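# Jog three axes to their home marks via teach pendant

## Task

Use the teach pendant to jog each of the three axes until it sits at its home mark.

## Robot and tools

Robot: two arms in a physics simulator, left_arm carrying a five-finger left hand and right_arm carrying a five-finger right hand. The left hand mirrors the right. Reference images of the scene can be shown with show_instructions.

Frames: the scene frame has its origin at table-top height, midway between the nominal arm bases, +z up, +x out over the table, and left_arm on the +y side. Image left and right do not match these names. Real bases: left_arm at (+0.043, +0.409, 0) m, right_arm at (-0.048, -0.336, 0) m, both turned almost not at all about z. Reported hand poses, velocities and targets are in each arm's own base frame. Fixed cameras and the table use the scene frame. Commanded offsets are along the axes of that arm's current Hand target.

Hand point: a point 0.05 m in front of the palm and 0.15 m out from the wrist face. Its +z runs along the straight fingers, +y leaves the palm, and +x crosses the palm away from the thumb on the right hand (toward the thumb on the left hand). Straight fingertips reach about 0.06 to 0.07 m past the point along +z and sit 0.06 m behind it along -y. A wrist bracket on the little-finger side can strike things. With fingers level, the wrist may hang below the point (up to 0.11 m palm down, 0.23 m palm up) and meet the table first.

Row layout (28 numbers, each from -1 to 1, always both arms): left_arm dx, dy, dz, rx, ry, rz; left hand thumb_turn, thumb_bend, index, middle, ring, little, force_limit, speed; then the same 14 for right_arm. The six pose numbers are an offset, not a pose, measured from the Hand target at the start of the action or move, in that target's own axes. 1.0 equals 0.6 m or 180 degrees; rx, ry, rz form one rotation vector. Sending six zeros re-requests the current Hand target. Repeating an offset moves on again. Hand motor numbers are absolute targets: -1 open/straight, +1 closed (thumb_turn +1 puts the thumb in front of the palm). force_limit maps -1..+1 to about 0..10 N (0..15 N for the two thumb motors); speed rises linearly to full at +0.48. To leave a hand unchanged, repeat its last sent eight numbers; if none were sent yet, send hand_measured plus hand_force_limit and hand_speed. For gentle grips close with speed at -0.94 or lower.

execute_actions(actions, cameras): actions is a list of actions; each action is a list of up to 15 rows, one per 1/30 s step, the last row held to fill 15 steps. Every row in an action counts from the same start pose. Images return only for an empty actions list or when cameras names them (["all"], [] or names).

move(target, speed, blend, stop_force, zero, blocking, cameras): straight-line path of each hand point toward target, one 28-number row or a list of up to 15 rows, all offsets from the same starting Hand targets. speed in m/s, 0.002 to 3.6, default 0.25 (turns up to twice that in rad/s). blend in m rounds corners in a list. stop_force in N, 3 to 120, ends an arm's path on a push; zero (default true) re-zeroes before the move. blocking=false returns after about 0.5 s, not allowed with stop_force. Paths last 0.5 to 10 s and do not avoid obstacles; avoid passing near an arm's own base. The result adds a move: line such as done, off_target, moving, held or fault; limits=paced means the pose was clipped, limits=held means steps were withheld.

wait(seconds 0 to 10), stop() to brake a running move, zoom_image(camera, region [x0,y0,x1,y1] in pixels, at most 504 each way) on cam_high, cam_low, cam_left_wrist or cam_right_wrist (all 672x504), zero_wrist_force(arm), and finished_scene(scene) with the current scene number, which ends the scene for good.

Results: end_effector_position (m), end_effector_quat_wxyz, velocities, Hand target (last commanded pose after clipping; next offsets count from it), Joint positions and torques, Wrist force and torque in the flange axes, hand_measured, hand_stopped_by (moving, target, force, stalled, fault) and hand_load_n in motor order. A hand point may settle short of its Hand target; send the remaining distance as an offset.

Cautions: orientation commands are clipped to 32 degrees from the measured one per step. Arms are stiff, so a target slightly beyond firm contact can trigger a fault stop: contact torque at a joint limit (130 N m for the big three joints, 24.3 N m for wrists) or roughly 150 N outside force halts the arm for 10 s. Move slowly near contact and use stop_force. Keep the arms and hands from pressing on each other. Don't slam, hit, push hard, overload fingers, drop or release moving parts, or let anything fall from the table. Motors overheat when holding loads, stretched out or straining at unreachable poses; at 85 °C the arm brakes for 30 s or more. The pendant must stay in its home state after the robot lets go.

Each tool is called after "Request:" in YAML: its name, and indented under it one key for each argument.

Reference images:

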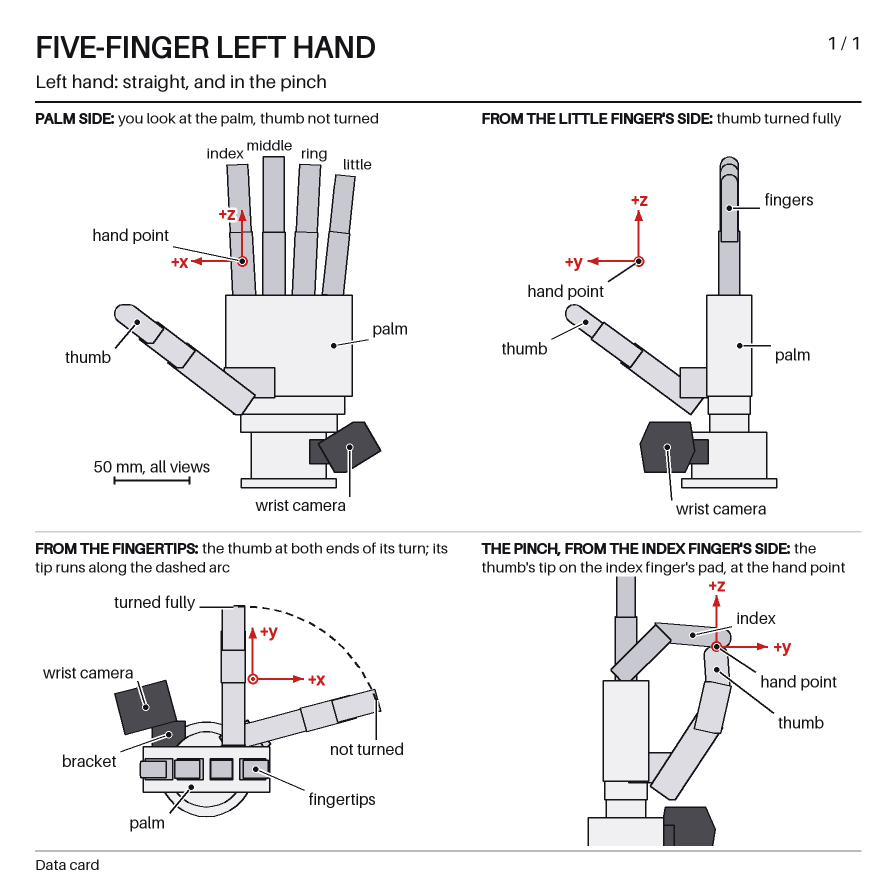

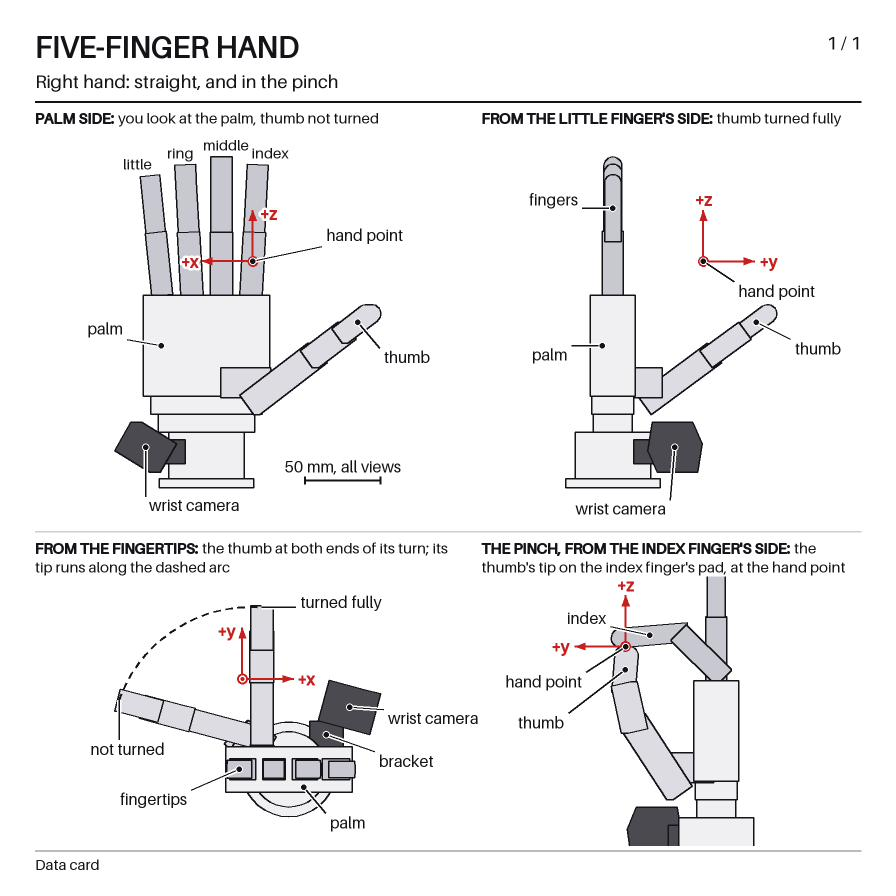

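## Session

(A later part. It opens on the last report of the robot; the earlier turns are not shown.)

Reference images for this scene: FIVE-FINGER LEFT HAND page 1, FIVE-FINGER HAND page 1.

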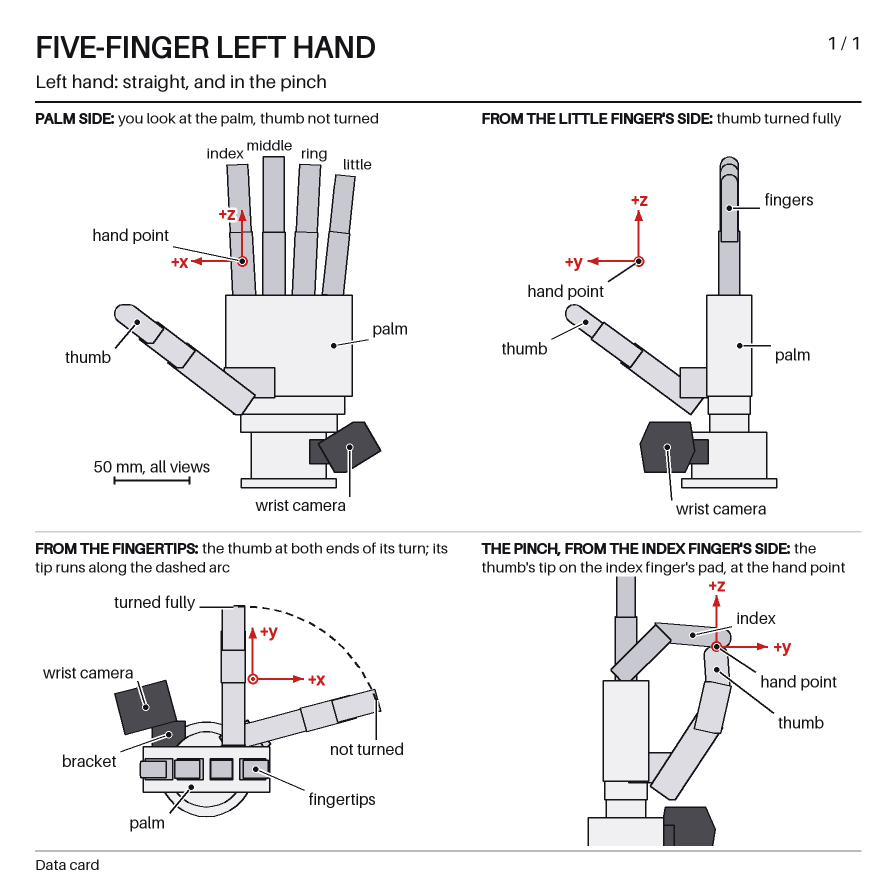

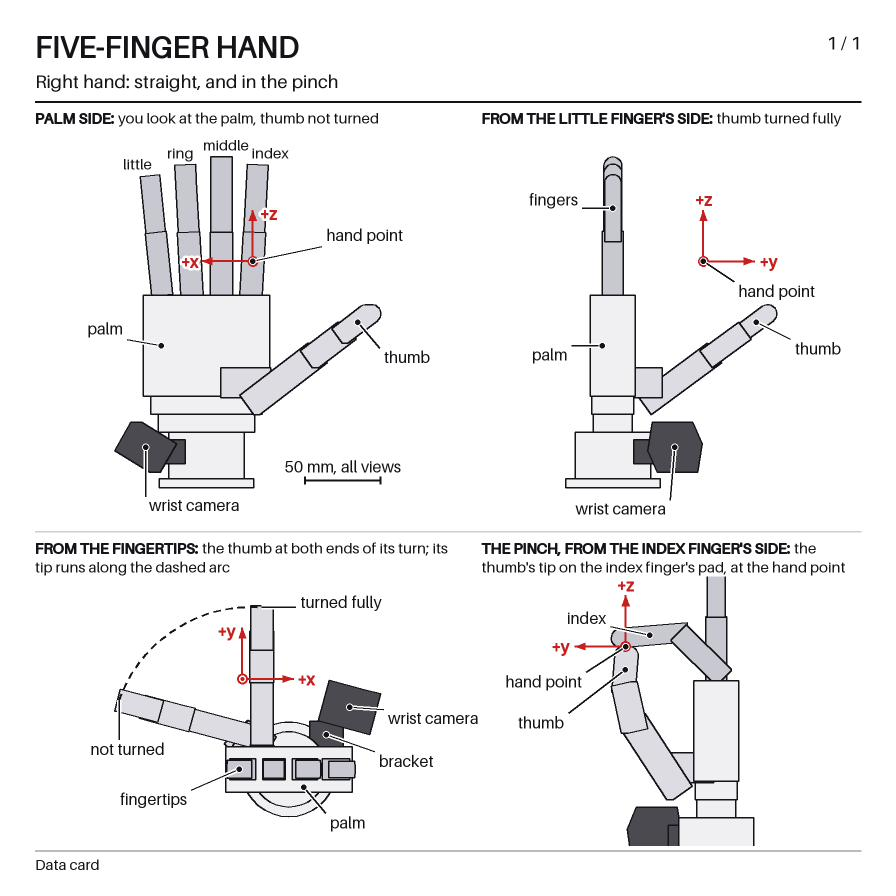

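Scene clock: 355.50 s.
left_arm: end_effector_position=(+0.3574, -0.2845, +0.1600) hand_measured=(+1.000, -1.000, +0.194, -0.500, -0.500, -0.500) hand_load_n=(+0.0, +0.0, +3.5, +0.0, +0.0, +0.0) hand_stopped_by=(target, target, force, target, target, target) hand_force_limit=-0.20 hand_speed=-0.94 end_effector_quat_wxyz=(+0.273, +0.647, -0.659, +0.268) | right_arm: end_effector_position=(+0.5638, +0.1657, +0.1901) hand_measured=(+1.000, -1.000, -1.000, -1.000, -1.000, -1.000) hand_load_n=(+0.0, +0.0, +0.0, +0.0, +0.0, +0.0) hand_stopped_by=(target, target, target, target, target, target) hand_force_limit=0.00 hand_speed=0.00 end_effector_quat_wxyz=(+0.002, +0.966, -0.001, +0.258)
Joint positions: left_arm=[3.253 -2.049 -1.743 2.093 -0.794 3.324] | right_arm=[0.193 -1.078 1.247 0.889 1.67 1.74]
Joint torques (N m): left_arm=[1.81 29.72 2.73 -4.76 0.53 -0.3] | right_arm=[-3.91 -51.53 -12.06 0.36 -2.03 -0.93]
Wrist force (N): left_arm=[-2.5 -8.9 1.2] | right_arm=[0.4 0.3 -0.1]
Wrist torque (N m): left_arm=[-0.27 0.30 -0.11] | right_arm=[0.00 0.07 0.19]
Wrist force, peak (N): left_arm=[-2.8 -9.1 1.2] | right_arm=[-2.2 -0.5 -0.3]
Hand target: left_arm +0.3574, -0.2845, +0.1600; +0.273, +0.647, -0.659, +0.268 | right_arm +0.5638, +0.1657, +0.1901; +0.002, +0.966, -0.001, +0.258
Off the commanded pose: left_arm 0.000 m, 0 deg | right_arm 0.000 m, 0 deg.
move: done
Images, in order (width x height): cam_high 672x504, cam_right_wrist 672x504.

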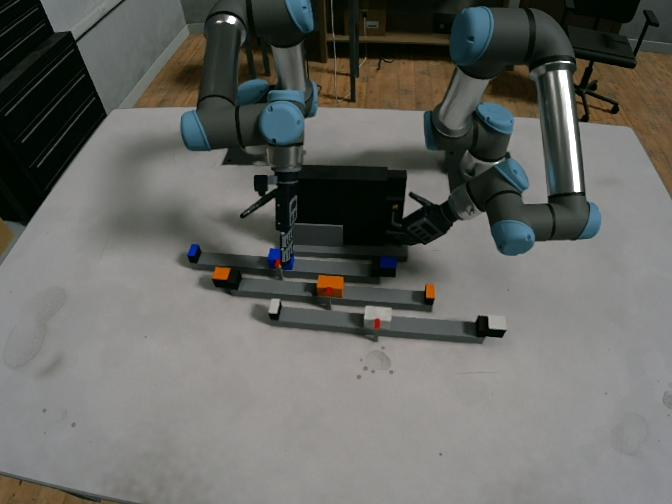

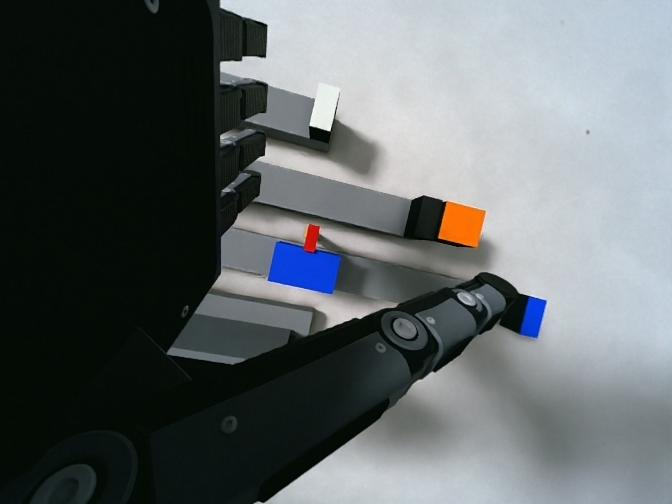

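Request:
move:
  target: [0,0,0,0,0,0,1,-1,0.36,-0.5,-0.5,-0.5,-0.2,-0.94,0.1082,-0.2133,0.0625,0,0,0,1,-1,-1,-1,-1,-1,0,0]
  speed: 0.25
  cameras: ["cam_right_wrist"]

Request:
zoom_image:
  camera: "cam_right_wrist"
  region: [265, 170, 405, 310]

Scene clock: 357.70 s.
left_arm: end_effector_position=(+0.3574, -0.2845, +0.1600) hand_measured=(+1.000, -1.000, +0.194, -0.500, -0.500, -0.500) hand_load_n=(-0.5, +0.0, +3.5, +0.0, +0.0, +0.0) hand_stopped_by=(target, target, force, target, target, target) hand_force_limit=-0.20 hand_speed=-0.94 end_effector_quat_wxyz=(+0.273, +0.647, -0.659, +0.268) | right_arm: end_effector_position=(+0.6392, +0.2934, +0.1897) hand_measured=(+1.000, -1.000, -1.000, -1.000, -1.000, -1.000) hand_load_n=(+0.5, +0.0, +0.0, +0.0, +0.0, +0.0) hand_stopped_by=(target, target, target, target, target, target) hand_force_limit=0.00 hand_speed=0.00 end_effector_quat_wxyz=(+0.002, +0.966, -0.001, +0.258)
Joint positions: left_arm=[3.253 -2.049 -1.743 2.093 -0.794 3.324] | right_arm=[0.372 -0.679 0.578 1.18 1.757 1.899]
Joint torques (N m): left_arm=[1.51 29.88 3.73 -4.75 0.29 -0.13] | right_arm=[5.71 -48.63 -25.38 2.46 -1.96 -1.71]
Wrist force (N): left_arm=[-2.7 -9.0 1.1] | right_arm=[-0.1 -0.3 -0.5]
Wrist torque (N m): left_arm=[-0.26 0.32 -0.11] | right_arm=[-0.03 0.14 0.15]
Wrist force, peak (N): left_arm=[-2.9 -9.1 1.3] | right_arm=[-0.4 1.9 -1.2]
Hand target: left_arm +0.3574, -0.2845, +0.1600; +0.273, +0.647, -0.659, +0.268 | right_arm +0.6392, +0.2934, +0.1897; +0.002, +0.966, -0.001, +0.258
Off the commanded pose: left_arm 0.000 m, 0 deg | right_arm 0.000 m, 0 deg.
move: done
Images, in order (width x height): cam_right_wrist 672x504.

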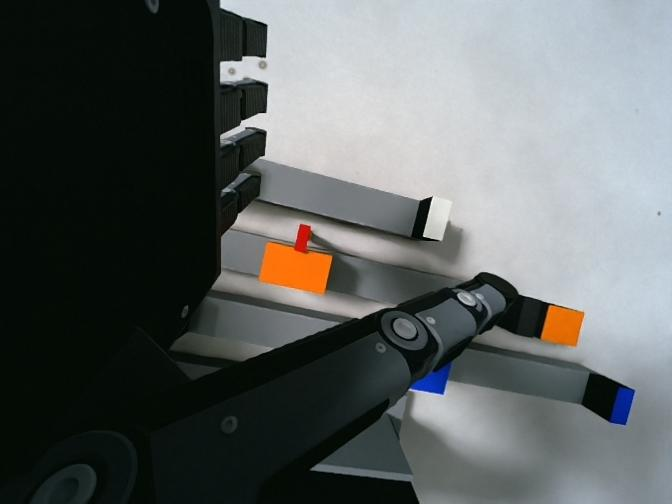

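Scaled by 3.600.

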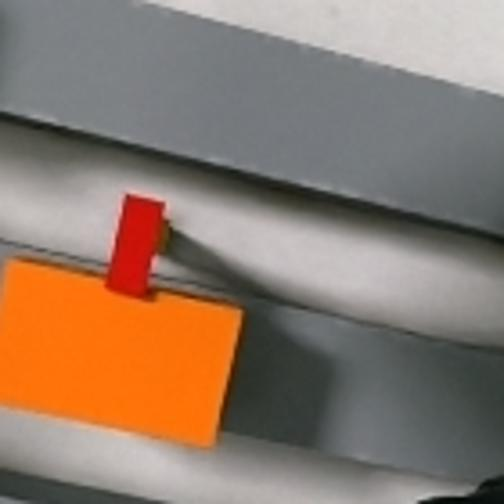

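Request:
zoom_image:
  camera: "cam_right_wrist"
  region: [282, 210, 326, 254]

Scaled by 11.455.

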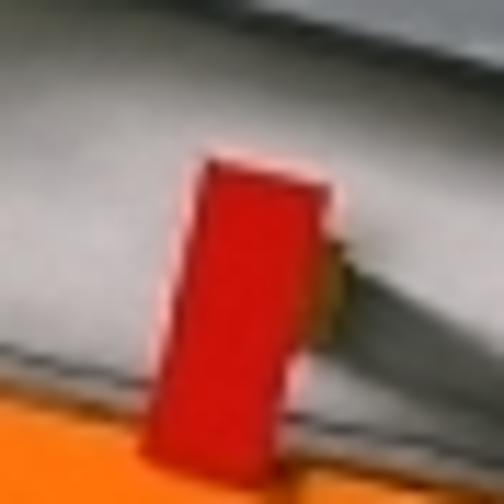

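Request:
move:
  target: [0,0,0,0,0,0,1,-1,0.36,-0.5,-0.5,-0.5,-0.2,-0.94,-0.034,-0.1917,0.0189,0,0,0,1,-1,-1,-1,-1,-1,0,0]
  speed: 0.2
  cameras: ["cam_right_wrist"]

Request:
zoom_image:
  camera: "cam_right_wrist"
  region: [265, 100, 405, 240]

Scene clock: 360.33 s.
left_arm: end_effector_position=(+0.3574, -0.2845, +0.1600) hand_measured=(+1.000, -1.000, +0.194, -0.500, -0.500, -0.500) hand_load_n=(+0.0, +0.0, +3.5, +0.0, +0.0, +0.0) hand_stopped_by=(target, target, force, target, target, target) hand_force_limit=-0.20 hand_speed=-0.94 end_effector_quat_wxyz=(+0.273, +0.647, -0.659, +0.268) | right_arm: end_effector_position=(+0.6266, +0.4076, +0.1690) hand_measured=(+1.000, -1.000, -1.000, -1.000, -1.000, -1.000) hand_load_n=(+0.5, +0.0, +0.0, +0.0, +0.0, +0.0) hand_stopped_by=(target, target, target, target, target, target) hand_force_limit=0.00 hand_speed=0.00 end_effector_quat_wxyz=(-0.015, +0.960, +0.006, +0.280)
Joint positions: left_arm=[3.253 -2.049 -1.743 2.093 -0.794 3.324] | right_arm=[0.533 -0.373 0.035 1.393 1.819 2.025]
Joint torques (N m): left_arm=[1.4 30.43 2.72 -4.75 0.34 0.13] | right_arm=[6.79 -49.44 -23.61 2.31 -1.12 -0.95]
Wrist force (N): left_arm=[-2.5 -8.7 1.1] | right_arm=[0.7 0.1 -0.5]
Wrist torque (N m): left_arm=[-0.24 0.31 -0.11] | right_arm=[0.02 0.02 0.21]
Wrist force, peak (N): left_arm=[-2.7 -9.1 1.2] | right_arm=[0.7 2.0 -0.4]
Hand target: left_arm +0.3574, -0.2845, +0.1600; +0.273, +0.647, -0.659, +0.268 | right_arm +0.6275, +0.4085, +0.1693; +0.002, +0.966, -0.001, +0.258
Off the commanded pose: left_arm 0.000 m, 0 deg | right_arm 0.001 m, 3 deg.
elbow stopped short (right arm): the move would have taken joint 3 (elbow) straighter than the controller allows.
move: off_target (right_arm)
Images, in order (width x height): cam_right_wrist 672x504.

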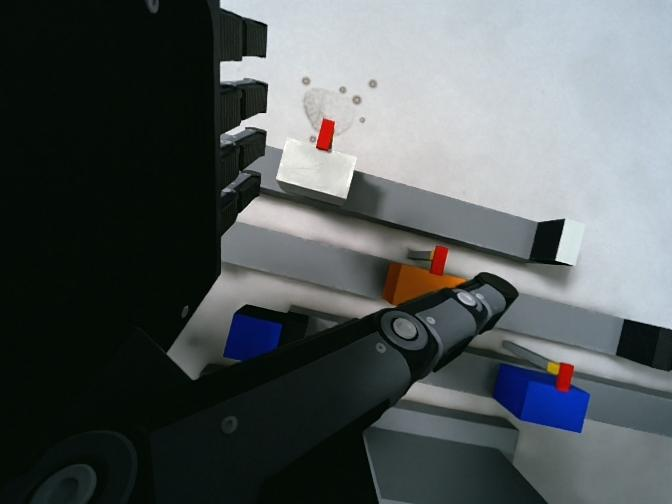

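Scaled by 3.600.

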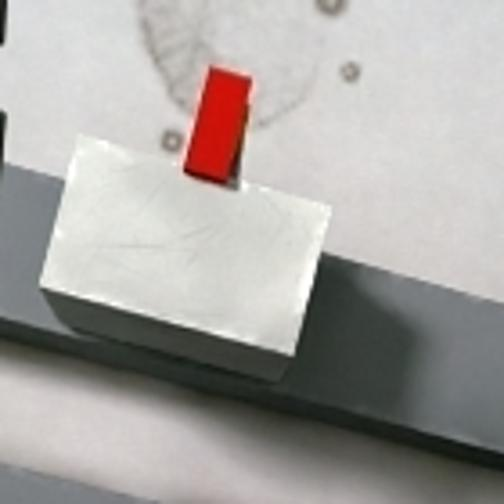

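Request:
zoom_image:
  camera: "cam_right_wrist"
  region: [304, 110, 348, 154]

Scaled by 11.455.

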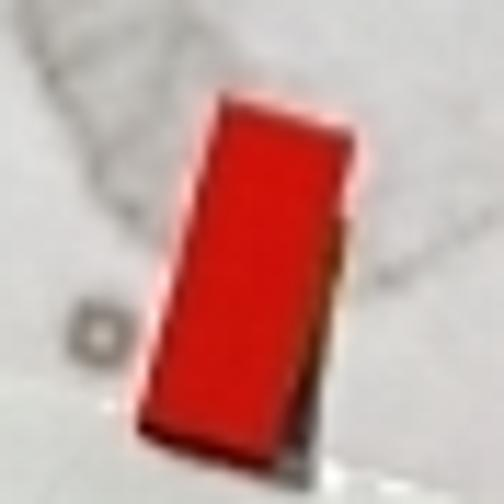

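Request:
move:
  target:
    - [0,0,0,0,0,0,1,-1,0.36,-0.5,-0.5,-0.5,-0.2,-0.94,0.2083,0,-0.3608,0,0,0,1,-1,1,1,1,1,0,0]
    - [0,0,0,0,0,0,1,-1,0.36,-0.5,-0.5,-0.5,-0.2,-0.94,-0.3113,0.2083,-0.6608,0.2183,0.1535,-0.2184,1,-1,1,1,1,1,0,0]
    - [0,0,0,0,0,0,1,-1,0.36,-0.5,-0.5,-0.5,-0.2,-0.94,-0.5027,0.2085,-0.1628,0.2183,0.1535,-0.2184,1,-1,1,1,1,1,0,0]
    - [0,0,0,0,0,0,1,-1,0.36,-0.5,-0.5,-0.5,-0.2,-0.94,-0.4457,0.2085,-0.13,0.2183,0.1535,-0.2184,1,-1,1,1,1,1,0,0]
  speed: [0.3,0.35,0.25,0.08]
  blend: [0.05,0.05,0.01,0]
  cameras: ["cam_high","cam_right_wrist"]

Request:
zoom_image:
  camera: "cam_right_wrist"
  region: [400, 150, 672, 430]

Scene clock: 367.40 s.
left_arm: end_effector_position=(+0.3574, -0.2845, +0.1600) hand_measured=(+1.000, -1.000, +0.194, -0.500, -0.500, -0.500) hand_load_n=(+0.0, +0.0, +3.5, +0.0, +0.0, +0.0) hand_stopped_by=(target, target, force, target, target, target) hand_force_limit=-0.20 hand_speed=-0.94 end_effector_quat_wxyz=(+0.273, +0.647, -0.659, +0.268) | right_arm: end_effector_position=(+0.3564, +0.2840, +0.1038) hand_measured=(+1.000, -1.000, +1.000, +1.000, +1.000, +1.000) hand_load_n=(+0.0, +0.0, +0.0, +0.0, +0.0, +0.0) hand_stopped_by=(target, target, target, target, target, target) hand_force_limit=0.00 hand_speed=0.00 end_effector_quat_wxyz=(-0.229, +0.769, +0.399, +0.443)
Joint positions: left_arm=[3.253 -2.049 -1.743 2.093 -0.794 3.324] | right_arm=[0.107 -1.629 2.339 0.012 0.865 1.051]
Joint torques (N m): left_arm=[1.51 31.7 2.7 -4.58 0.33 0.56] | right_arm=[6.66 -17.98 -11.2 -0.03 1.39 1.85]
Wrist force (N): left_arm=[-2.7 -8.8 1.1] | right_arm=[-0.1 0.6 -1.2]
Wrist torque (N m): left_arm=[-0.25 0.32 -0.11] | right_arm=[0.10 0.36 0.20]
Wrist force, peak (N): left_arm=[-2.7 -9.2 1.4] | right_arm=[2.2 -0.2 -3.5]
Hand target: left_arm +0.3574, -0.2845, +0.1600; +0.273, +0.647, -0.659, +0.268 | right_arm +0.3564, +0.2840, +0.1038; -0.229, +0.769, +0.399, +0.443
Off the commanded pose: left_arm 0.000 m, 0 deg | right_arm 0.000 m, 0 deg.
elbow stopped short (right arm): the move would have taken joint 3 (elbow) straighter than the controller allows.
move: done
Images, in order (width x height): cam_high 672x504, cam_right_wrist 672x504.

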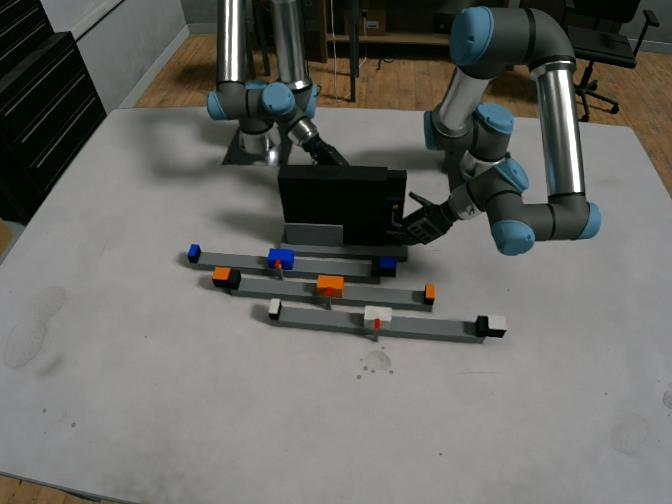

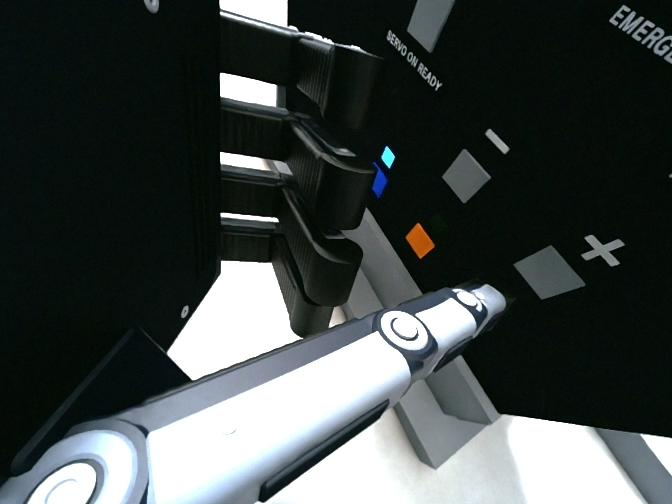

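Scaled by 1.800.

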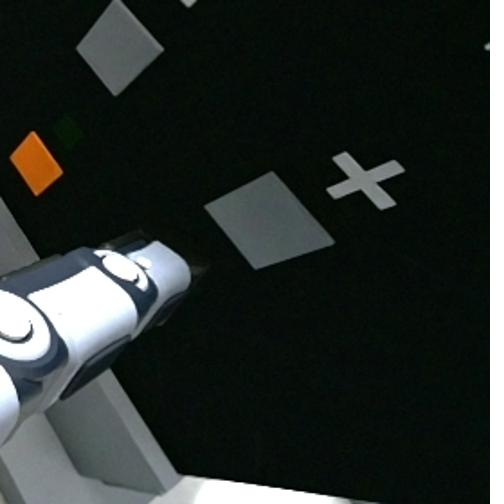

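Request:
move:
  target: [0,0,0,0,0,0,1,-1,0.36,-0.5,-0.5,-0.5,-0.2,-0.94,0.0074,0.0211,0.0128,0,0,0,1,-1,1,1,1,1,0,0]
  speed: 0.04
  cameras: ["cam_right_wrist"]

Request:
execute_actions:
  actions:
    - [[0,0,0,0,0,0,1,-1,0.36,-0.5,-0.5,-0.5,-0.2,-0.94,0.00048,0.00137,0.00083,0,0,0,1,-1,1,1,1,1,0,0],[0,0,0,0,0,0,1,-1,0.36,-0.5,-0.5,-0.5,-0.2,-0.94,0.00096,0.00273,0.00166,0,0,0,1,-1,1,1,1,1,0,0],[0,0,0,0,0,0,1,-1,0.36,-0.5,-0.5,-0.5,-0.2,-0.94,0.00144,0.0041,0.00249,0,0,0,1,-1,1,1,1,1,0,0],[0,0,0,0,0,0,1,-1,0.36,-0.5,-0.5,-0.5,-0.2,-0.94,0.00182,0.00519,0.00315,0,0,0,1,-1,1,1,1,1,0,0],[0,0,0,0,0,0,1,-1,0.36,-0.5,-0.5,-0.5,-0.2,-0.94,0.00201,0.00573,0.00348,0,0,0,1,-1,1,1,1,1,0,0]]
    - [[0,0,0,0,0,0,1,-1,0.36,-0.5,-0.5,-0.5,-0.2,-0.94,-0.00096,-0.00273,-0.00166,0,0,0,1,-1,1,1,1,1,0,0],[0,0,0,0,0,0,1,-1,0.36,-0.5,-0.5,-0.5,-0.2,-0.94,-0.00191,-0.00546,-0.00331,0,0,0,1,-1,1,1,1,1,0,0],[0,0,0,0,0,0,1,-1,0.36,-0.5,-0.5,-0.5,-0.2,-0.94,-0.00335,-0.00956,-0.0058,0,0,0,1,-1,1,1,1,1,0,0],[0,0,0,0,0,0,1,-1,0.36,-0.5,-0.5,-0.5,-0.2,-0.94,-0.0048,-0.0137,-0.0083,0,0,0,1,-1,1,1,1,1,0,0]]
  cameras: ["cam_high","cam_right_wrist"]

Request:
zoom_image:
  camera: "cam_high"
  region: [250, 240, 350, 315]

Scene clock: 369.87 s.
left_arm: end_effector_position=(+0.3574, -0.2845, +0.1600) hand_measured=(+1.000, -1.000, +0.194, -0.500, -0.500, -0.500) hand_load_n=(+0.0, +0.0, +3.5, +0.0, +0.0, +0.0) hand_stopped_by=(target, target, force, target, target, target) hand_force_limit=-0.20 hand_speed=-0.94 end_effector_quat_wxyz=(+0.273, +0.647, -0.659, +0.268) | right_arm: end_effector_position=(+0.3720, +0.2840, +0.1038) hand_measured=(+1.000, -1.000, +1.000, +1.000, +1.000, +1.000) hand_load_n=(+0.0, +0.0, +0.0, +0.0, +0.0, +0.0) hand_stopped_by=(target, target, target, target, target, target) hand_force_limit=0.00 hand_speed=0.00 end_effector_quat_wxyz=(-0.229, +0.769, +0.399, +0.443) end_effector_velocity=(-0.002, +0.000, +0.000) end_effector_angular_velocity=(+0.000, +0.000, +0.001)
Joint positions: left_arm=[3.253 -2.049 -1.743 2.093 -0.794 3.324] | right_arm=[0.099 -1.592 2.305 0.013 0.859 1.044]
Joint velocities: left_arm=[within noise] | right_arm=[0 -0.006 0.005 0 -0.001 0]
Joint torques (N m): left_arm=[0.96 32.07 3.16 -4.59 0.41 0.79] | right_arm=[5.67 -25.35 -8.33 1.65 -1.58 -0.22]
Wrist force (N): left_arm=[-2.7 -8.8 1.1] | right_arm=[0.3 0.5 -1.1]
Wrist torque (N m): left_arm=[-0.24 0.32 -0.12] | right_arm=[0.06 0.29 0.28]
Wrist force, peak (N): left_arm=[-2.8 -9.1 1.3] | right_arm=[0.5 1.1 -0.8]
Hand target: left_arm +0.3574, -0.2845, +0.1600; +0.273, +0.647, -0.659, +0.268 | right_arm +0.3719, +0.2840, +0.1038; -0.229, +0.769, +0.399, +0.443
Off the commanded pose: left_arm 0.000 m, 0 deg | right_arm 0.000 m, 0 deg.
move: done
Images, in order (width x height): cam_right_wrist 672x504.

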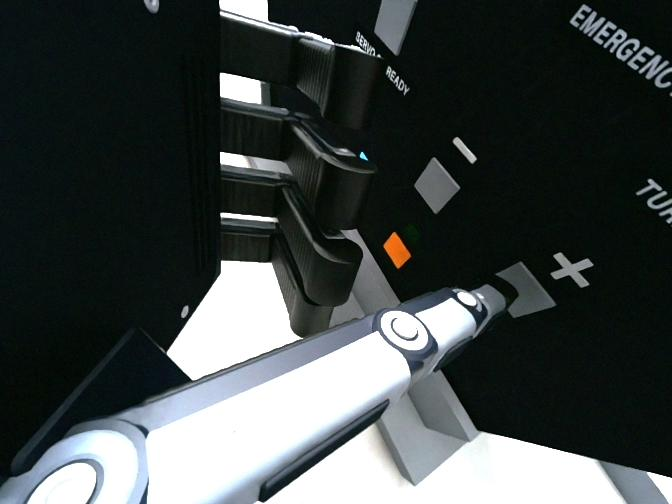

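Scene clock: 371.07 s.
left_arm: end_effector_position=(+0.3574, -0.2845, +0.1600) hand_measured=(+1.000, -1.000, +0.194, -0.500, -0.500, -0.500) hand_load_n=(-0.5, +0.0, +3.5, +0.0, +0.0, +0.0) hand_stopped_by=(target, target, force, target, target, target) hand_force_limit=-0.20 hand_speed=-0.94 end_effector_quat_wxyz=(+0.273, +0.647, -0.659, +0.268) | right_arm: end_effector_position=(+0.3661, +0.2840, +0.1039) hand_measured=(+1.000, -1.000, +1.000, +1.000, +1.000, +1.000) hand_load_n=(+0.0, +0.0, +0.0, +0.0, +0.0, +0.0) hand_stopped_by=(target, target, target, target, target, target) hand_force_limit=0.00 hand_speed=0.00 end_effector_quat_wxyz=(-0.229, +0.769, +0.399, +0.443)
Joint positions: left_arm=[3.253 -2.049 -1.743 2.093 -0.794 3.324] | right_arm=[0.102 -1.606 2.318 0.012 0.861 1.047]
Joint torques (N m): left_arm=[1.36 32.11 3.29 -4.7 0.44 0.88] | right_arm=[-5.44 -7.35 -13.25 2.09 -3.19 -1.68]
Wrist force (N): left_arm=[-2.8 -8.9 1.3] | right_arm=[0.2 0.5 -0.9]
Wrist torque (N m): left_arm=[-0.26 0.32 -0.11] | right_arm=[0.05 0.30 0.20]
Wrist force, peak (N): left_arm=[-2.9 -9.1 1.3] | right_arm=[-1.1 -8.0 -6.6]
Hand target: left_arm +0.3574, -0.2845, +0.1600; +0.273, +0.647, -0.659, +0.268 | right_arm +0.3661, +0.2840, +0.1038; -0.229, +0.769, +0.399, +0.443
Off the commanded pose: left_arm 0.000 m, 0 deg | right_arm 0.000 m, 0 deg.
Step readings (end_effector_position of left_arm | right_arm):
0: (+0.3574, -0.2845, +0.1600) | (+0.3720, +0.2840, +0.1038)
1: (+0.3574, -0.2845, +0.1600) | (+0.3720, +0.2840, +0.1038)
2: (+0.3574, -0.2845, +0.1600) | (+0.3721, +0.2840, +0.1038)
4: (+0.3574, -0.2845, +0.1600) | (+0.3737, +0.2840, +0.1038)
8: (+0.3574, -0.2845, +0.1600) | (+0.3763, +0.2840, +0.1038)
15: (+0.3574, -0.2845, +0.1600) | (+0.3761, +0.2840, +0.1038)
16: (+0.3574, -0.2845, +0.1600) | (+0.3761, +0.2840, +0.1038)
17: (+0.3574, -0.2845, +0.1600) | (+0.3756, +0.2840, +0.1038)
19: (+0.3574, -0.2845, +0.1600) | (+0.3723, +0.2840, +0.1038)
23: (+0.3574, -0.2845, +0.1600) | (+0.3652, +0.2840, +0.1038)
30: (+0.3574, -0.2845, +0.1600) | (+0.3661, +0.2840, +0.1039)
Images, in order (width x height): cam_high 672x504, cam_right_wrist 672x504.

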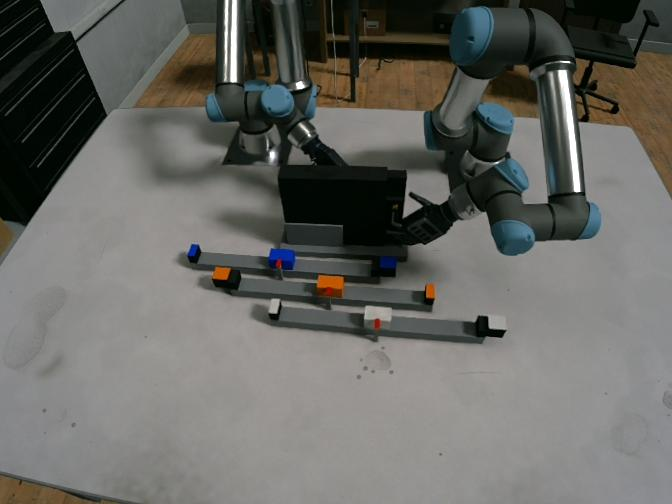

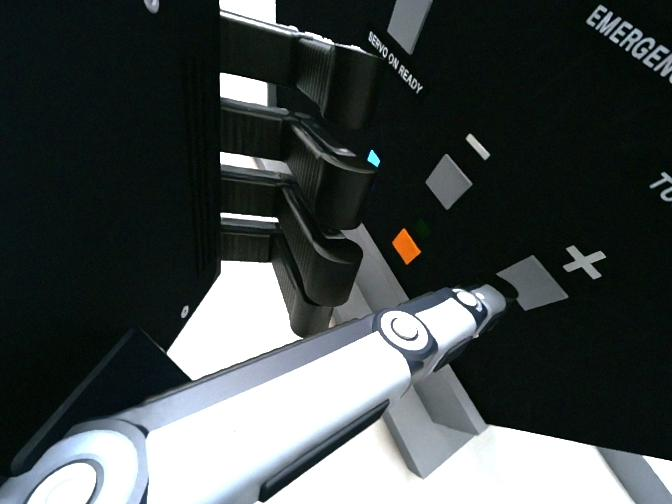

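Scaled by 5.040.

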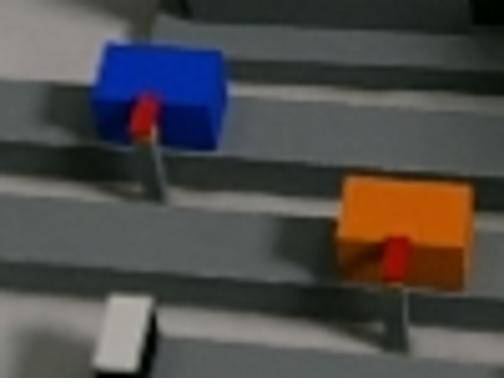

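Request:
move:
  target: [0,0,0,0,0,0,1,-1,0.36,-0.5,-0.5,-0.5,-0.2,-0.94,-0.0402,-0.0465,0.0762,0,0,0,1,-1,1,1,1,1,0,0]
  speed: 0.08
  cameras: ["cam_right_wrist"]

Request:
move:
  target: [0,0,0,0,0,0,1,-1,0.36,-0.5,-0.5,-0.5,-0.2,-0.94,0.0105,0.03,0.0182,0,0,0,1,-1,1,1,1,1,0,0]
  speed: 0.01
  stop_force: 3
  cameras: ["cam_right_wrist"]

Request:
move:
  target: [0,0,0,0,0,0,1,-1,0.36,-0.5,-0.5,-0.5,-0.2,-0.94,-0.0067,-0.0191,-0.0116,0,0,0,1,-1,1,1,1,1,0,0]
  speed: 0.08

Scene clock: 373.00 s.
left_arm: end_effector_position=(+0.3574, -0.2845, +0.1600) hand_measured=(+1.000, -1.000, +0.194, -0.500, -0.500, -0.500) hand_load_n=(+0.0, +0.0, +3.5, +0.0, +0.5, +0.0) hand_stopped_by=(target, target, force, target, target, target) hand_force_limit=-0.20 hand_speed=-0.94 end_effector_quat_wxyz=(+0.273, +0.647, -0.659, +0.268) | right_arm: end_effector_position=(+0.3591, +0.3224, +0.0600) hand_measured=(+1.000, -1.000, +1.000, +1.000, +1.000, +1.000) hand_load_n=(+0.0, +0.0, +0.0, +0.0, +0.5, +0.0) hand_stopped_by=(target, target, target, target, target, target) hand_force_limit=0.00 hand_speed=0.00 end_effector_quat_wxyz=(-0.229, +0.769, +0.399, +0.443)
Joint positions: left_arm=[3.253 -2.049 -1.743 2.093 -0.794 3.324] | right_arm=[0.274 -1.479 2.325 -0.203 0.995 1.182]
Joint torques (N m): left_arm=[1.41 32.53 3.07 -4.58 0.55 0.81] | right_arm=[6.24 -21.48 -18.97 -0.24 -2.16 -0.78]
Wrist force (N): left_arm=[-2.7 -8.7 1.4] | right_arm=[0.0 0.5 -0.6]
Wrist torque (N m): left_arm=[-0.23 0.31 -0.11] | right_arm=[0.04 0.32 0.28]
Wrist force, peak (N): left_arm=[-2.5 -9.1 1.4] | right_arm=[0.6 0.9 -1.4]
Hand target: left_arm +0.3574, -0.2845, +0.1600; +0.273, +0.647, -0.659, +0.268 | right_arm +0.3591, +0.3225, +0.0600; -0.229, +0.769, +0.399, +0.443
Off the commanded pose: left_arm 0.000 m, 0 deg | right_arm 0.000 m, 0 deg.
move: done
Images, in order (width x height): cam_right_wrist 672x504.

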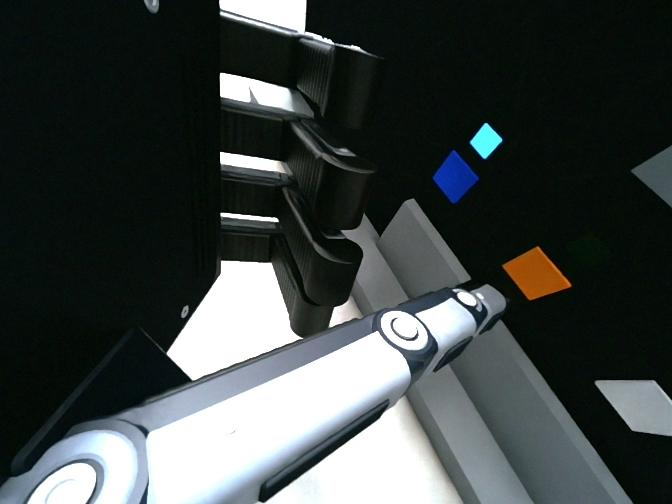

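Scene clock: 375.40 s.
left_arm: end_effector_position=(+0.3574, -0.2845, +0.1600) hand_measured=(+1.000, -1.000, +0.194, -0.500, -0.500, -0.500) hand_load_n=(+0.0, +0.0, +3.5, +0.0, +0.0, +0.0) hand_stopped_by=(target, target, force, target, target, target) hand_force_limit=-0.20 hand_speed=-0.94 end_effector_quat_wxyz=(+0.273, +0.647, -0.659, +0.268) | right_arm: end_effector_position=(+0.3747, +0.3224, +0.0599) hand_measured=(+1.000, -1.000, +1.000, +1.000, +1.000, +1.000) hand_load_n=(+0.5, +0.0, +0.0, +0.0, +0.0, +0.0) hand_stopped_by=(target, target, target, target, target, target) hand_force_limit=0.00 hand_speed=0.00 end_effector_quat_wxyz=(-0.229, +0.769, +0.399, +0.443)
Joint positions: left_arm=[3.253 -2.049 -1.743 2.093 -0.794 3.324] | right_arm=[0.257 -1.45 2.293 -0.193 0.981 1.17]
Joint torques (N m): left_arm=[1.54 32.98 3.57 -4.64 0.46 1.06] | right_arm=[5.29 -30.03 -5.43 -1.1 1.92 1.63]
Wrist force (N): left_arm=[-2.6 -8.8 1.2] | right_arm=[-0.6 -1.8 -2.2]
Wrist torque (N m): left_arm=[-0.25 0.32 -0.12] | right_arm=[-0.11 0.41 0.21]
Wrist force, peak (N): left_arm=[-2.8 -9.0 1.3] | right_arm=[-0.7 -5.1 -4.1]
Hand target: left_arm +0.3574, -0.2845, +0.1600; +0.273, +0.647, -0.659, +0.268 | right_arm +0.3747, +0.3224, +0.0599; -0.229, +0.769, +0.399, +0.443 (not the last commanded pose)
Off the commanded pose: left_arm 0.000 m, 0 deg | right_arm 0.006 m, 0 deg.
move: contact (right_arm)
Images, in order (width x height): cam_right_wrist 672x504.

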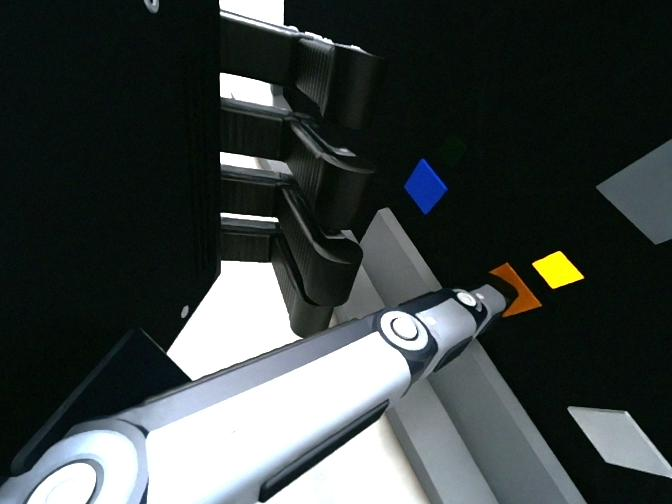

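Scene clock: 376.13 s.
left_arm: end_effector_position=(+0.3574, -0.2845, +0.1600) hand_measured=(+1.000, -1.000, +0.194, -0.500, -0.500, -0.500) hand_load_n=(+0.0, +0.0, +3.5, +0.0, +0.0, +0.0) hand_stopped_by=(target, target, force, target, target, target) hand_force_limit=-0.20 hand_speed=-0.94 end_effector_quat_wxyz=(+0.273, +0.647, -0.659, +0.268) | right_arm: end_effector_position=(+0.3606, +0.3224, +0.0600) hand_measured=(+1.000, -1.000, +1.000, +1.000, +1.000, +1.000) hand_load_n=(+0.0, +0.0, +0.0, +0.5, +0.0, +0.0) hand_stopped_by=(target, target, target, target, target, target) hand_force_limit=0.00 hand_speed=0.00 end_effector_quat_wxyz=(-0.229, +0.769, +0.399, +0.443)
Joint positions: left_arm=[3.253 -2.049 -1.743 2.093 -0.794 3.324] | right_arm=[0.273 -1.477 2.322 -0.202 0.993 1.181]
Joint torques (N m): left_arm=[0.44 32.87 2.98 -4.53 0.47 1.14] | right_arm=[-5.63 -5.87 -19.89 1.35 -2 -1.17]
Wrist force (N): left_arm=[-2.6 -8.6 1.0] | right_arm=[0.1 0.6 -0.6]
Wrist torque (N m): left_arm=[-0.21 0.31 -0.12] | right_arm=[0.05 0.31 0.16]
Wrist force, peak (N): left_arm=[-3.0 -9.0 1.0] | right_arm=[-0.1 -1.7 -2.2]
Hand target: left_arm +0.3574, -0.2845, +0.1600; +0.273, +0.647, -0.659, +0.268 | right_arm +0.3607, +0.3225, +0.0600; -0.229, +0.769, +0.399, +0.443
Off the commanded pose: left_arm 0.000 m, 0 deg | right_arm 0.000 m, 0 deg.
move: done

Request:
move:
  target:
    - [0,0,0,0,0,0,1,-1,0.36,-0.5,-0.5,-0.5,-0.2,-0.94,0.0365,0.0358,-0.0825,0,0,0,1,-1,1,1,1,1,0,0]
    - [0,0,0,0,0,0,1,-1,0.36,-0.5,-0.5,-0.5,-0.2,-0.94,0.0422,0.0522,-0.0726,0,0,0,1,-1,1,1,1,1,0,0]
  speed: [0.1,0.04]

Request:
execute_actions:
  actions:
    - [[0,0,0,0,0,0,1,-1,0.36,-0.5,-0.5,-0.5,-0.2,-0.94,0.00048,0.00137,0.00083,0,0,0,1,-1,1,1,1,1,0,0],[0,0,0,0,0,0,1,-1,0.36,-0.5,-0.5,-0.5,-0.2,-0.94,0.00096,0.00273,0.00166,0,0,0,1,-1,1,1,1,1,0,0],[0,0,0,0,0,0,1,-1,0.36,-0.5,-0.5,-0.5,-0.2,-0.94,0.00144,0.0041,0.00249,0,0,0,1,-1,1,1,1,1,0,0],[0,0,0,0,0,0,1,-1,0.36,-0.5,-0.5,-0.5,-0.2,-0.94,0.00182,0.00519,0.00315,0,0,0,1,-1,1,1,1,1,0,0],[0,0,0,0,0,0,1,-1,0.36,-0.5,-0.5,-0.5,-0.2,-0.94,0.00201,0.00573,0.00348,0,0,0,1,-1,1,1,1,1,0,0]]
    - [[0,0,0,0,0,0,1,-1,0.36,-0.5,-0.5,-0.5,-0.2,-0.94,0,0,0,0,0,0,1,-1,1,1,1,1,0,0],[0,0,0,0,0,0,1,-1,0.36,-0.5,-0.5,-0.5,-0.2,-0.94,0,0,0,0,0,0,1,-1,1,1,1,1,0,0],[0,0,0,0,0,0,1,-1,0.36,-0.5,-0.5,-0.5,-0.2,-0.94,0,0,0,0,0,0,1,-1,1,1,1,1,0,0],[0,0,0,0,0,0,1,-1,0.36,-0.5,-0.5,-0.5,-0.2,-0.94,-0.00096,-0.00273,-0.00166,0,0,0,1,-1,1,1,1,1,0,0],[0,0,0,0,0,0,1,-1,0.36,-0.5,-0.5,-0.5,-0.2,-0.94,-0.00191,-0.00546,-0.00331,0,0,0,1,-1,1,1,1,1,0,0],[0,0,0,0,0,0,1,-1,0.36,-0.5,-0.5,-0.5,-0.2,-0.94,-0.00335,-0.00956,-0.0058,0,0,0,1,-1,1,1,1,1,0,0],[0,0,0,0,0,0,1,-1,0.36,-0.5,-0.5,-0.5,-0.2,-0.94,-0.0048,-0.0137,-0.0083,0,0,0,1,-1,1,1,1,1,0,0]]
  cameras: ["cam_high","cam_right_wrist"]

Request:
zoom_image:
  camera: "cam_high"
  region: [250, 240, 350, 315]

Scene clock: 379.30 s.
left_arm: end_effector_position=(+0.3574, -0.2845, +0.1600) hand_measured=(+1.000, -1.000, +0.194, -0.500, -0.500, -0.500) hand_load_n=(-0.5, +0.0, +3.5, +0.0, +0.0, +0.0) hand_stopped_by=(target, target, force, target, target, target) hand_force_limit=-0.20 hand_speed=-0.94 end_effector_quat_wxyz=(+0.273, +0.647, -0.659, +0.268) | right_arm: end_effector_position=(+0.3720, +0.2840, +0.1038) hand_measured=(+1.000, -1.000, +1.000, +1.000, +1.000, +1.000) hand_load_n=(+0.0, +0.0, +0.0, +0.0, +0.0, +0.0) hand_stopped_by=(target, target, target, target, target, target) hand_force_limit=0.00 hand_speed=0.00 end_effector_quat_wxyz=(-0.229, +0.769, +0.399, +0.443)
Joint positions: left_arm=[3.253 -2.049 -1.743 2.093 -0.794 3.324] | right_arm=[0.1 -1.592 2.305 0.013 0.859 1.044]
Joint torques (N m): left_arm=[0.72 34.1 3.18 -4.64 0.45 1.25] | right_arm=[6.87 -25.23 -6.04 1.49 -1.1 0.68]
Wrist force (N): left_arm=[-2.6 -9.0 1.2] | right_arm=[0.2 0.4 -0.7]
Wrist torque (N m): left_arm=[-0.28 0.31 -0.10] | right_arm=[0.03 0.29 0.28]
Wrist force, peak (N): left_arm=[-3.1 -8.9 1.6] | right_arm=[0.6 1.1 -1.9]
Hand target: left_arm +0.3574, -0.2845, +0.1600; +0.273, +0.647, -0.659, +0.268 | right_arm +0.3719, +0.2840, +0.1038; -0.229, +0.769, +0.399, +0.443
Off the commanded pose: left_arm 0.000 m, 0 deg | right_arm 0.000 m, 0 deg.
move: done

Scene clock: 380.50 s.
left_arm: end_effector_position=(+0.3574, -0.2845, +0.1600) hand_measured=(+1.000, -1.000, +0.194, -0.500, -0.500, -0.500) hand_load_n=(+0.0, +0.0, +3.5, +0.0, +0.5, +0.0) hand_stopped_by=(target, target, force, target, target, target) hand_force_limit=-0.20 hand_speed=-0.94 end_effector_quat_wxyz=(+0.273, +0.647, -0.659, +0.268) | right_arm: end_effector_position=(+0.3661, +0.2841, +0.1038) hand_measured=(+1.000, -1.000, +1.000, +1.000, +1.000, +1.000) hand_load_n=(+0.5, +0.0, +0.0, +0.0, +0.0, +0.0) hand_stopped_by=(target, target, target, target, target, target) hand_force_limit=0.00 hand_speed=0.00 end_effector_quat_wxyz=(-0.229, +0.769, +0.399, +0.443)
Joint positions: left_arm=[3.253 -2.049 -1.743 2.093 -0.794 3.324] | right_arm=[0.103 -1.606 2.318 0.012 0.861 1.047]
Joint torques (N m): left_arm=[0.73 33.24 3.73 -4.69 0.56 1.34] | right_arm=[-5.41 -9.47 -14.88 2.23 -2.89 -1.86]
Wrist force (N): left_arm=[-2.4 -8.8 1.2] | right_arm=[0.3 0.4 -1.0]
Wrist torque (N m): left_arm=[-0.27 0.30 -0.11] | right_arm=[0.04 0.28 0.20]
Wrist force, peak (N): left_arm=[-2.9 -9.1 1.3] | right_arm=[-1.2 -7.8 -6.4]
Hand target: left_arm +0.3574, -0.2845, +0.1600; +0.273, +0.647, -0.659, +0.268 | right_arm +0.3660, +0.2841, +0.1038; -0.229, +0.769, +0.399, +0.443
Off the commanded pose: left_arm 0.000 m, 0 deg | right_arm 0.000 m, 0 deg.
Step readings (end_effector_position of left_arm | right_arm):
0: (+0.3574, -0.2845, +0.1600) | (+0.3720, +0.2840, +0.1038)
1: (+0.3574, -0.2845, +0.1600) | (+0.3719, +0.2840, +0.1038)
2: (+0.3574, -0.2845, +0.1600) | (+0.3720, +0.2840, +0.1038)
4: (+0.3574, -0.2845, +0.1600) | (+0.3737, +0.2840, +0.1038)
8: (+0.3574, -0.2845, +0.1600) | (+0.3763, +0.2841, +0.1038)
15: (+0.3574, -0.2845, +0.1600) | (+0.3761, +0.2840, +0.1038)
16: (+0.3574, -0.2845, +0.1600) | (+0.3761, +0.2840, +0.1038)
17: (+0.3574, -0.2845, +0.1600) | (+0.3761, +0.2840, +0.1038)
19: (+0.3574, -0.2845, +0.1600) | (+0.3761, +0.2840, +0.1038)
23: (+0.3574, -0.2845, +0.1600) | (+0.3695, +0.2841, +0.1037)
30: (+0.3574, -0.2845, +0.1600) | (+0.3660, +0.2840, +0.1038)
Images, in order (width x height): cam_high 672x504, cam_right_wrist 672x504.

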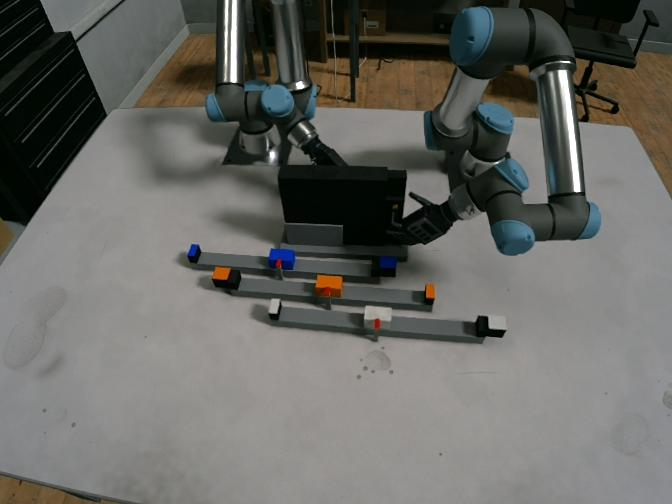

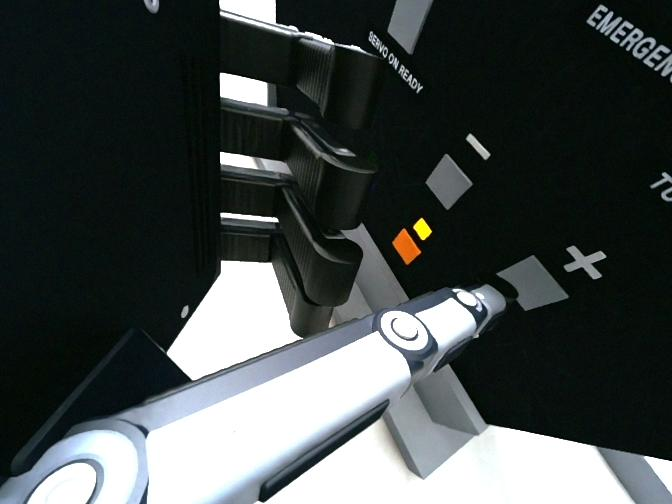

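Scaled by 5.040.

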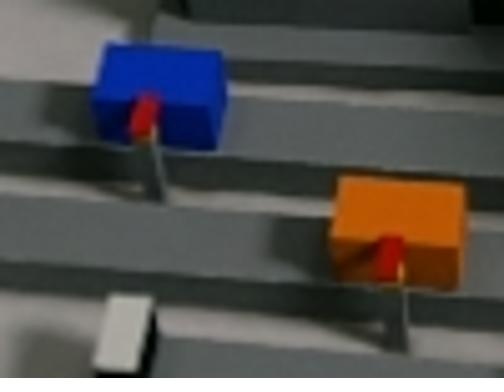

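Request:
move:
  target: [0,0,0,0,0,0,1,-1,0.36,-0.5,-0.5,-0.5,-0.2,-0.94,-0.0705,-0.0022,0.0243,0,0,0,1,-1,1,1,1,1,0,0]
  speed: 0.08

Request:
move:
  target: [0,0,0,0,0,0,1,-1,0.36,-0.5,-0.5,-0.5,-0.2,-0.94,0.0105,0.03,0.0182,0,0,0,1,-1,1,1,1,1,0,0]
  speed: 0.01
  stop_force: 3
  cameras: ["cam_right_wrist"]

Request:
move:
  target: [0,0,0,0,0,0,1,-1,0.36,-0.5,-0.5,-0.5,-0.2,-0.94,-0.0067,-0.0191,-0.0116,0,0,0,1,-1,1,1,1,1,0,0]
  speed: 0.08

Scene clock: 382.40 s.
left_arm: end_effector_position=(+0.3574, -0.2845, +0.1600) hand_measured=(+1.000, -1.000, +0.194, -0.500, -0.500, -0.500) hand_load_n=(+0.0, +0.0, +3.5, +0.0, +0.0, +0.0) hand_stopped_by=(target, target, force, target, target, target) hand_force_limit=-0.20 hand_speed=-0.94 end_effector_quat_wxyz=(+0.273, +0.647, -0.659, +0.268) | right_arm: end_effector_position=(+0.3600, +0.2777, +0.0598) hand_measured=(+1.000, -1.000, +1.000, +1.000, +1.000, +1.000) hand_load_n=(+0.0, -0.5, +0.0, +0.0, +0.0, +0.0) hand_stopped_by=(target, target, target, target, target, target) hand_force_limit=0.00 hand_speed=0.00 end_effector_quat_wxyz=(-0.229, +0.770, +0.399, +0.443)
Joint positions: left_arm=[3.253 -2.049 -1.743 2.093 -0.794 3.324] | right_arm=[0.075 -1.52 2.395 -0.135 0.841 1.023]
Joint torques (N m): left_arm=[0.74 33.4 3.49 -4.73 0.47 1.47] | right_arm=[7.14 -22.21 -17.82 0.02 1.32 1.86]
Wrist force (N): left_arm=[-2.7 -8.8 1.3] | right_arm=[0.0 0.6 -0.8]
Wrist torque (N m): left_arm=[-0.24 0.31 -0.11] | right_arm=[0.06 0.33 0.18]
Wrist force, peak (N): left_arm=[-2.9 -9.0 1.3] | right_arm=[0.8 0.5 -1.2]
Hand target: left_arm +0.3574, -0.2845, +0.1600; +0.273, +0.647, -0.659, +0.268 | right_arm +0.3600, +0.2777, +0.0599; -0.229, +0.769, +0.399, +0.443
Off the commanded pose: left_arm 0.000 m, 0 deg | right_arm 0.000 m, 0 deg.
move: done

Scene clock: 384.83 s.
left_arm: end_effector_position=(+0.3574, -0.2845, +0.1600) hand_measured=(+1.000, -1.000, +0.194, -0.500, -0.500, -0.500) hand_load_n=(+0.0, +0.0, +3.5, +0.0, +0.0, +0.0) hand_stopped_by=(target, target, force, target, target, target) hand_force_limit=-0.20 hand_speed=-0.94 end_effector_quat_wxyz=(+0.273, +0.647, -0.659, +0.268) | right_arm: end_effector_position=(+0.3759, +0.2777, +0.0598) hand_measured=(+1.000, -1.000, +1.000, +1.000, +1.000, +1.000) hand_load_n=(+0.5, +0.0, +0.0, -0.5, +0.0, +0.0) hand_stopped_by=(target, target, target, target, target, target) hand_force_limit=0.00 hand_speed=0.00 end_effector_quat_wxyz=(-0.229, +0.769, +0.399, +0.443)
Joint positions: left_arm=[3.253 -2.049 -1.743 2.093 -0.794 3.324] | right_arm=[0.07 -1.486 2.358 -0.128 0.837 1.018]
Joint torques (N m): left_arm=[1.37 34.48 3.42 -4.67 0.46 1.62] | right_arm=[5.47 -27.44 -3.75 -1.03 1.7 1.78]
Wrist force (N): left_arm=[-2.7 -9.0 1.2] | right_arm=[0.0 -1.9 -2.2]
Wrist torque (N m): left_arm=[-0.26 0.31 -0.11] | right_arm=[-0.09 0.29 0.27]
Wrist force, peak (N): left_arm=[-2.9 -9.2 1.2] | right_arm=[-0.5 -5.9 -5.3]
Hand target: left_arm +0.3574, -0.2845, +0.1600; +0.273, +0.647, -0.659, +0.268 | right_arm +0.3759, +0.2777, +0.0598; -0.229, +0.769, +0.399, +0.443 (not the last commanded pose)
Off the commanded pose: left_arm 0.000 m, 0 deg | right_arm 0.006 m, 0 deg.
move: contact (right_arm)
Images, in order (width x height): cam_right_wrist 672x504.

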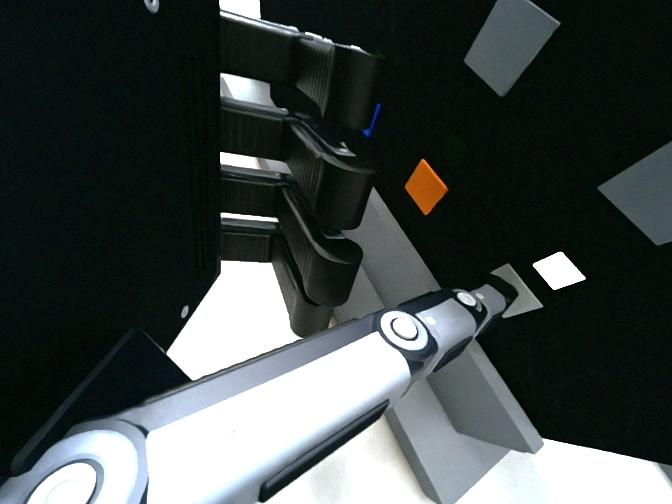

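Scene clock: 385.57 s.
left_arm: end_effector_position=(+0.3574, -0.2845, +0.1600) hand_measured=(+1.000, -1.000, +0.194, -0.500, -0.500, -0.500) hand_load_n=(+0.0, +0.0, +3.5, +0.0, +0.0, +0.0) hand_stopped_by=(target, target, force, target, target, target) hand_force_limit=-0.20 hand_speed=-0.94 end_effector_quat_wxyz=(+0.273, +0.647, -0.659, +0.268) | right_arm: end_effector_position=(+0.3618, +0.2777, +0.0599) hand_measured=(+1.000, -1.000, +1.000, +1.000, +1.000, +1.000) hand_load_n=(+0.5, +0.0, +0.0, +0.0, +0.0, +0.5) hand_stopped_by=(target, target, target, target, target, target) hand_force_limit=0.00 hand_speed=0.00 end_effector_quat_wxyz=(-0.229, +0.769, +0.399, +0.443)
Joint positions: left_arm=[3.253 -2.049 -1.743 2.093 -0.794 3.324] | right_arm=[0.074 -1.516 2.391 -0.134 0.84 1.022]
Joint torques (N m): left_arm=[0.25 34.71 3.03 -4.57 0.4 1.66] | right_arm=[-3.55 -3.79 -20.45 1.19 0.19 0.67]
Wrist force (N): left_arm=[-2.5 -8.8 1.1] | right_arm=[0.0 0.5 -1.0]
Wrist torque (N m): left_arm=[-0.24 0.29 -0.11] | right_arm=[0.08 0.34 0.13]
Wrist force, peak (N): left_arm=[-2.7 -9.2 1.1] | right_arm=[-0.3 -2.3 -2.5]
Hand target: left_arm +0.3574, -0.2845, +0.1600; +0.273, +0.647, -0.659, +0.268 | right_arm +0.3619, +0.2777, +0.0599; -0.229, +0.769, +0.399, +0.443
Off the commanded pose: left_arm 0.000 m, 0 deg | right_arm 0.000 m, 0 deg.
move: done


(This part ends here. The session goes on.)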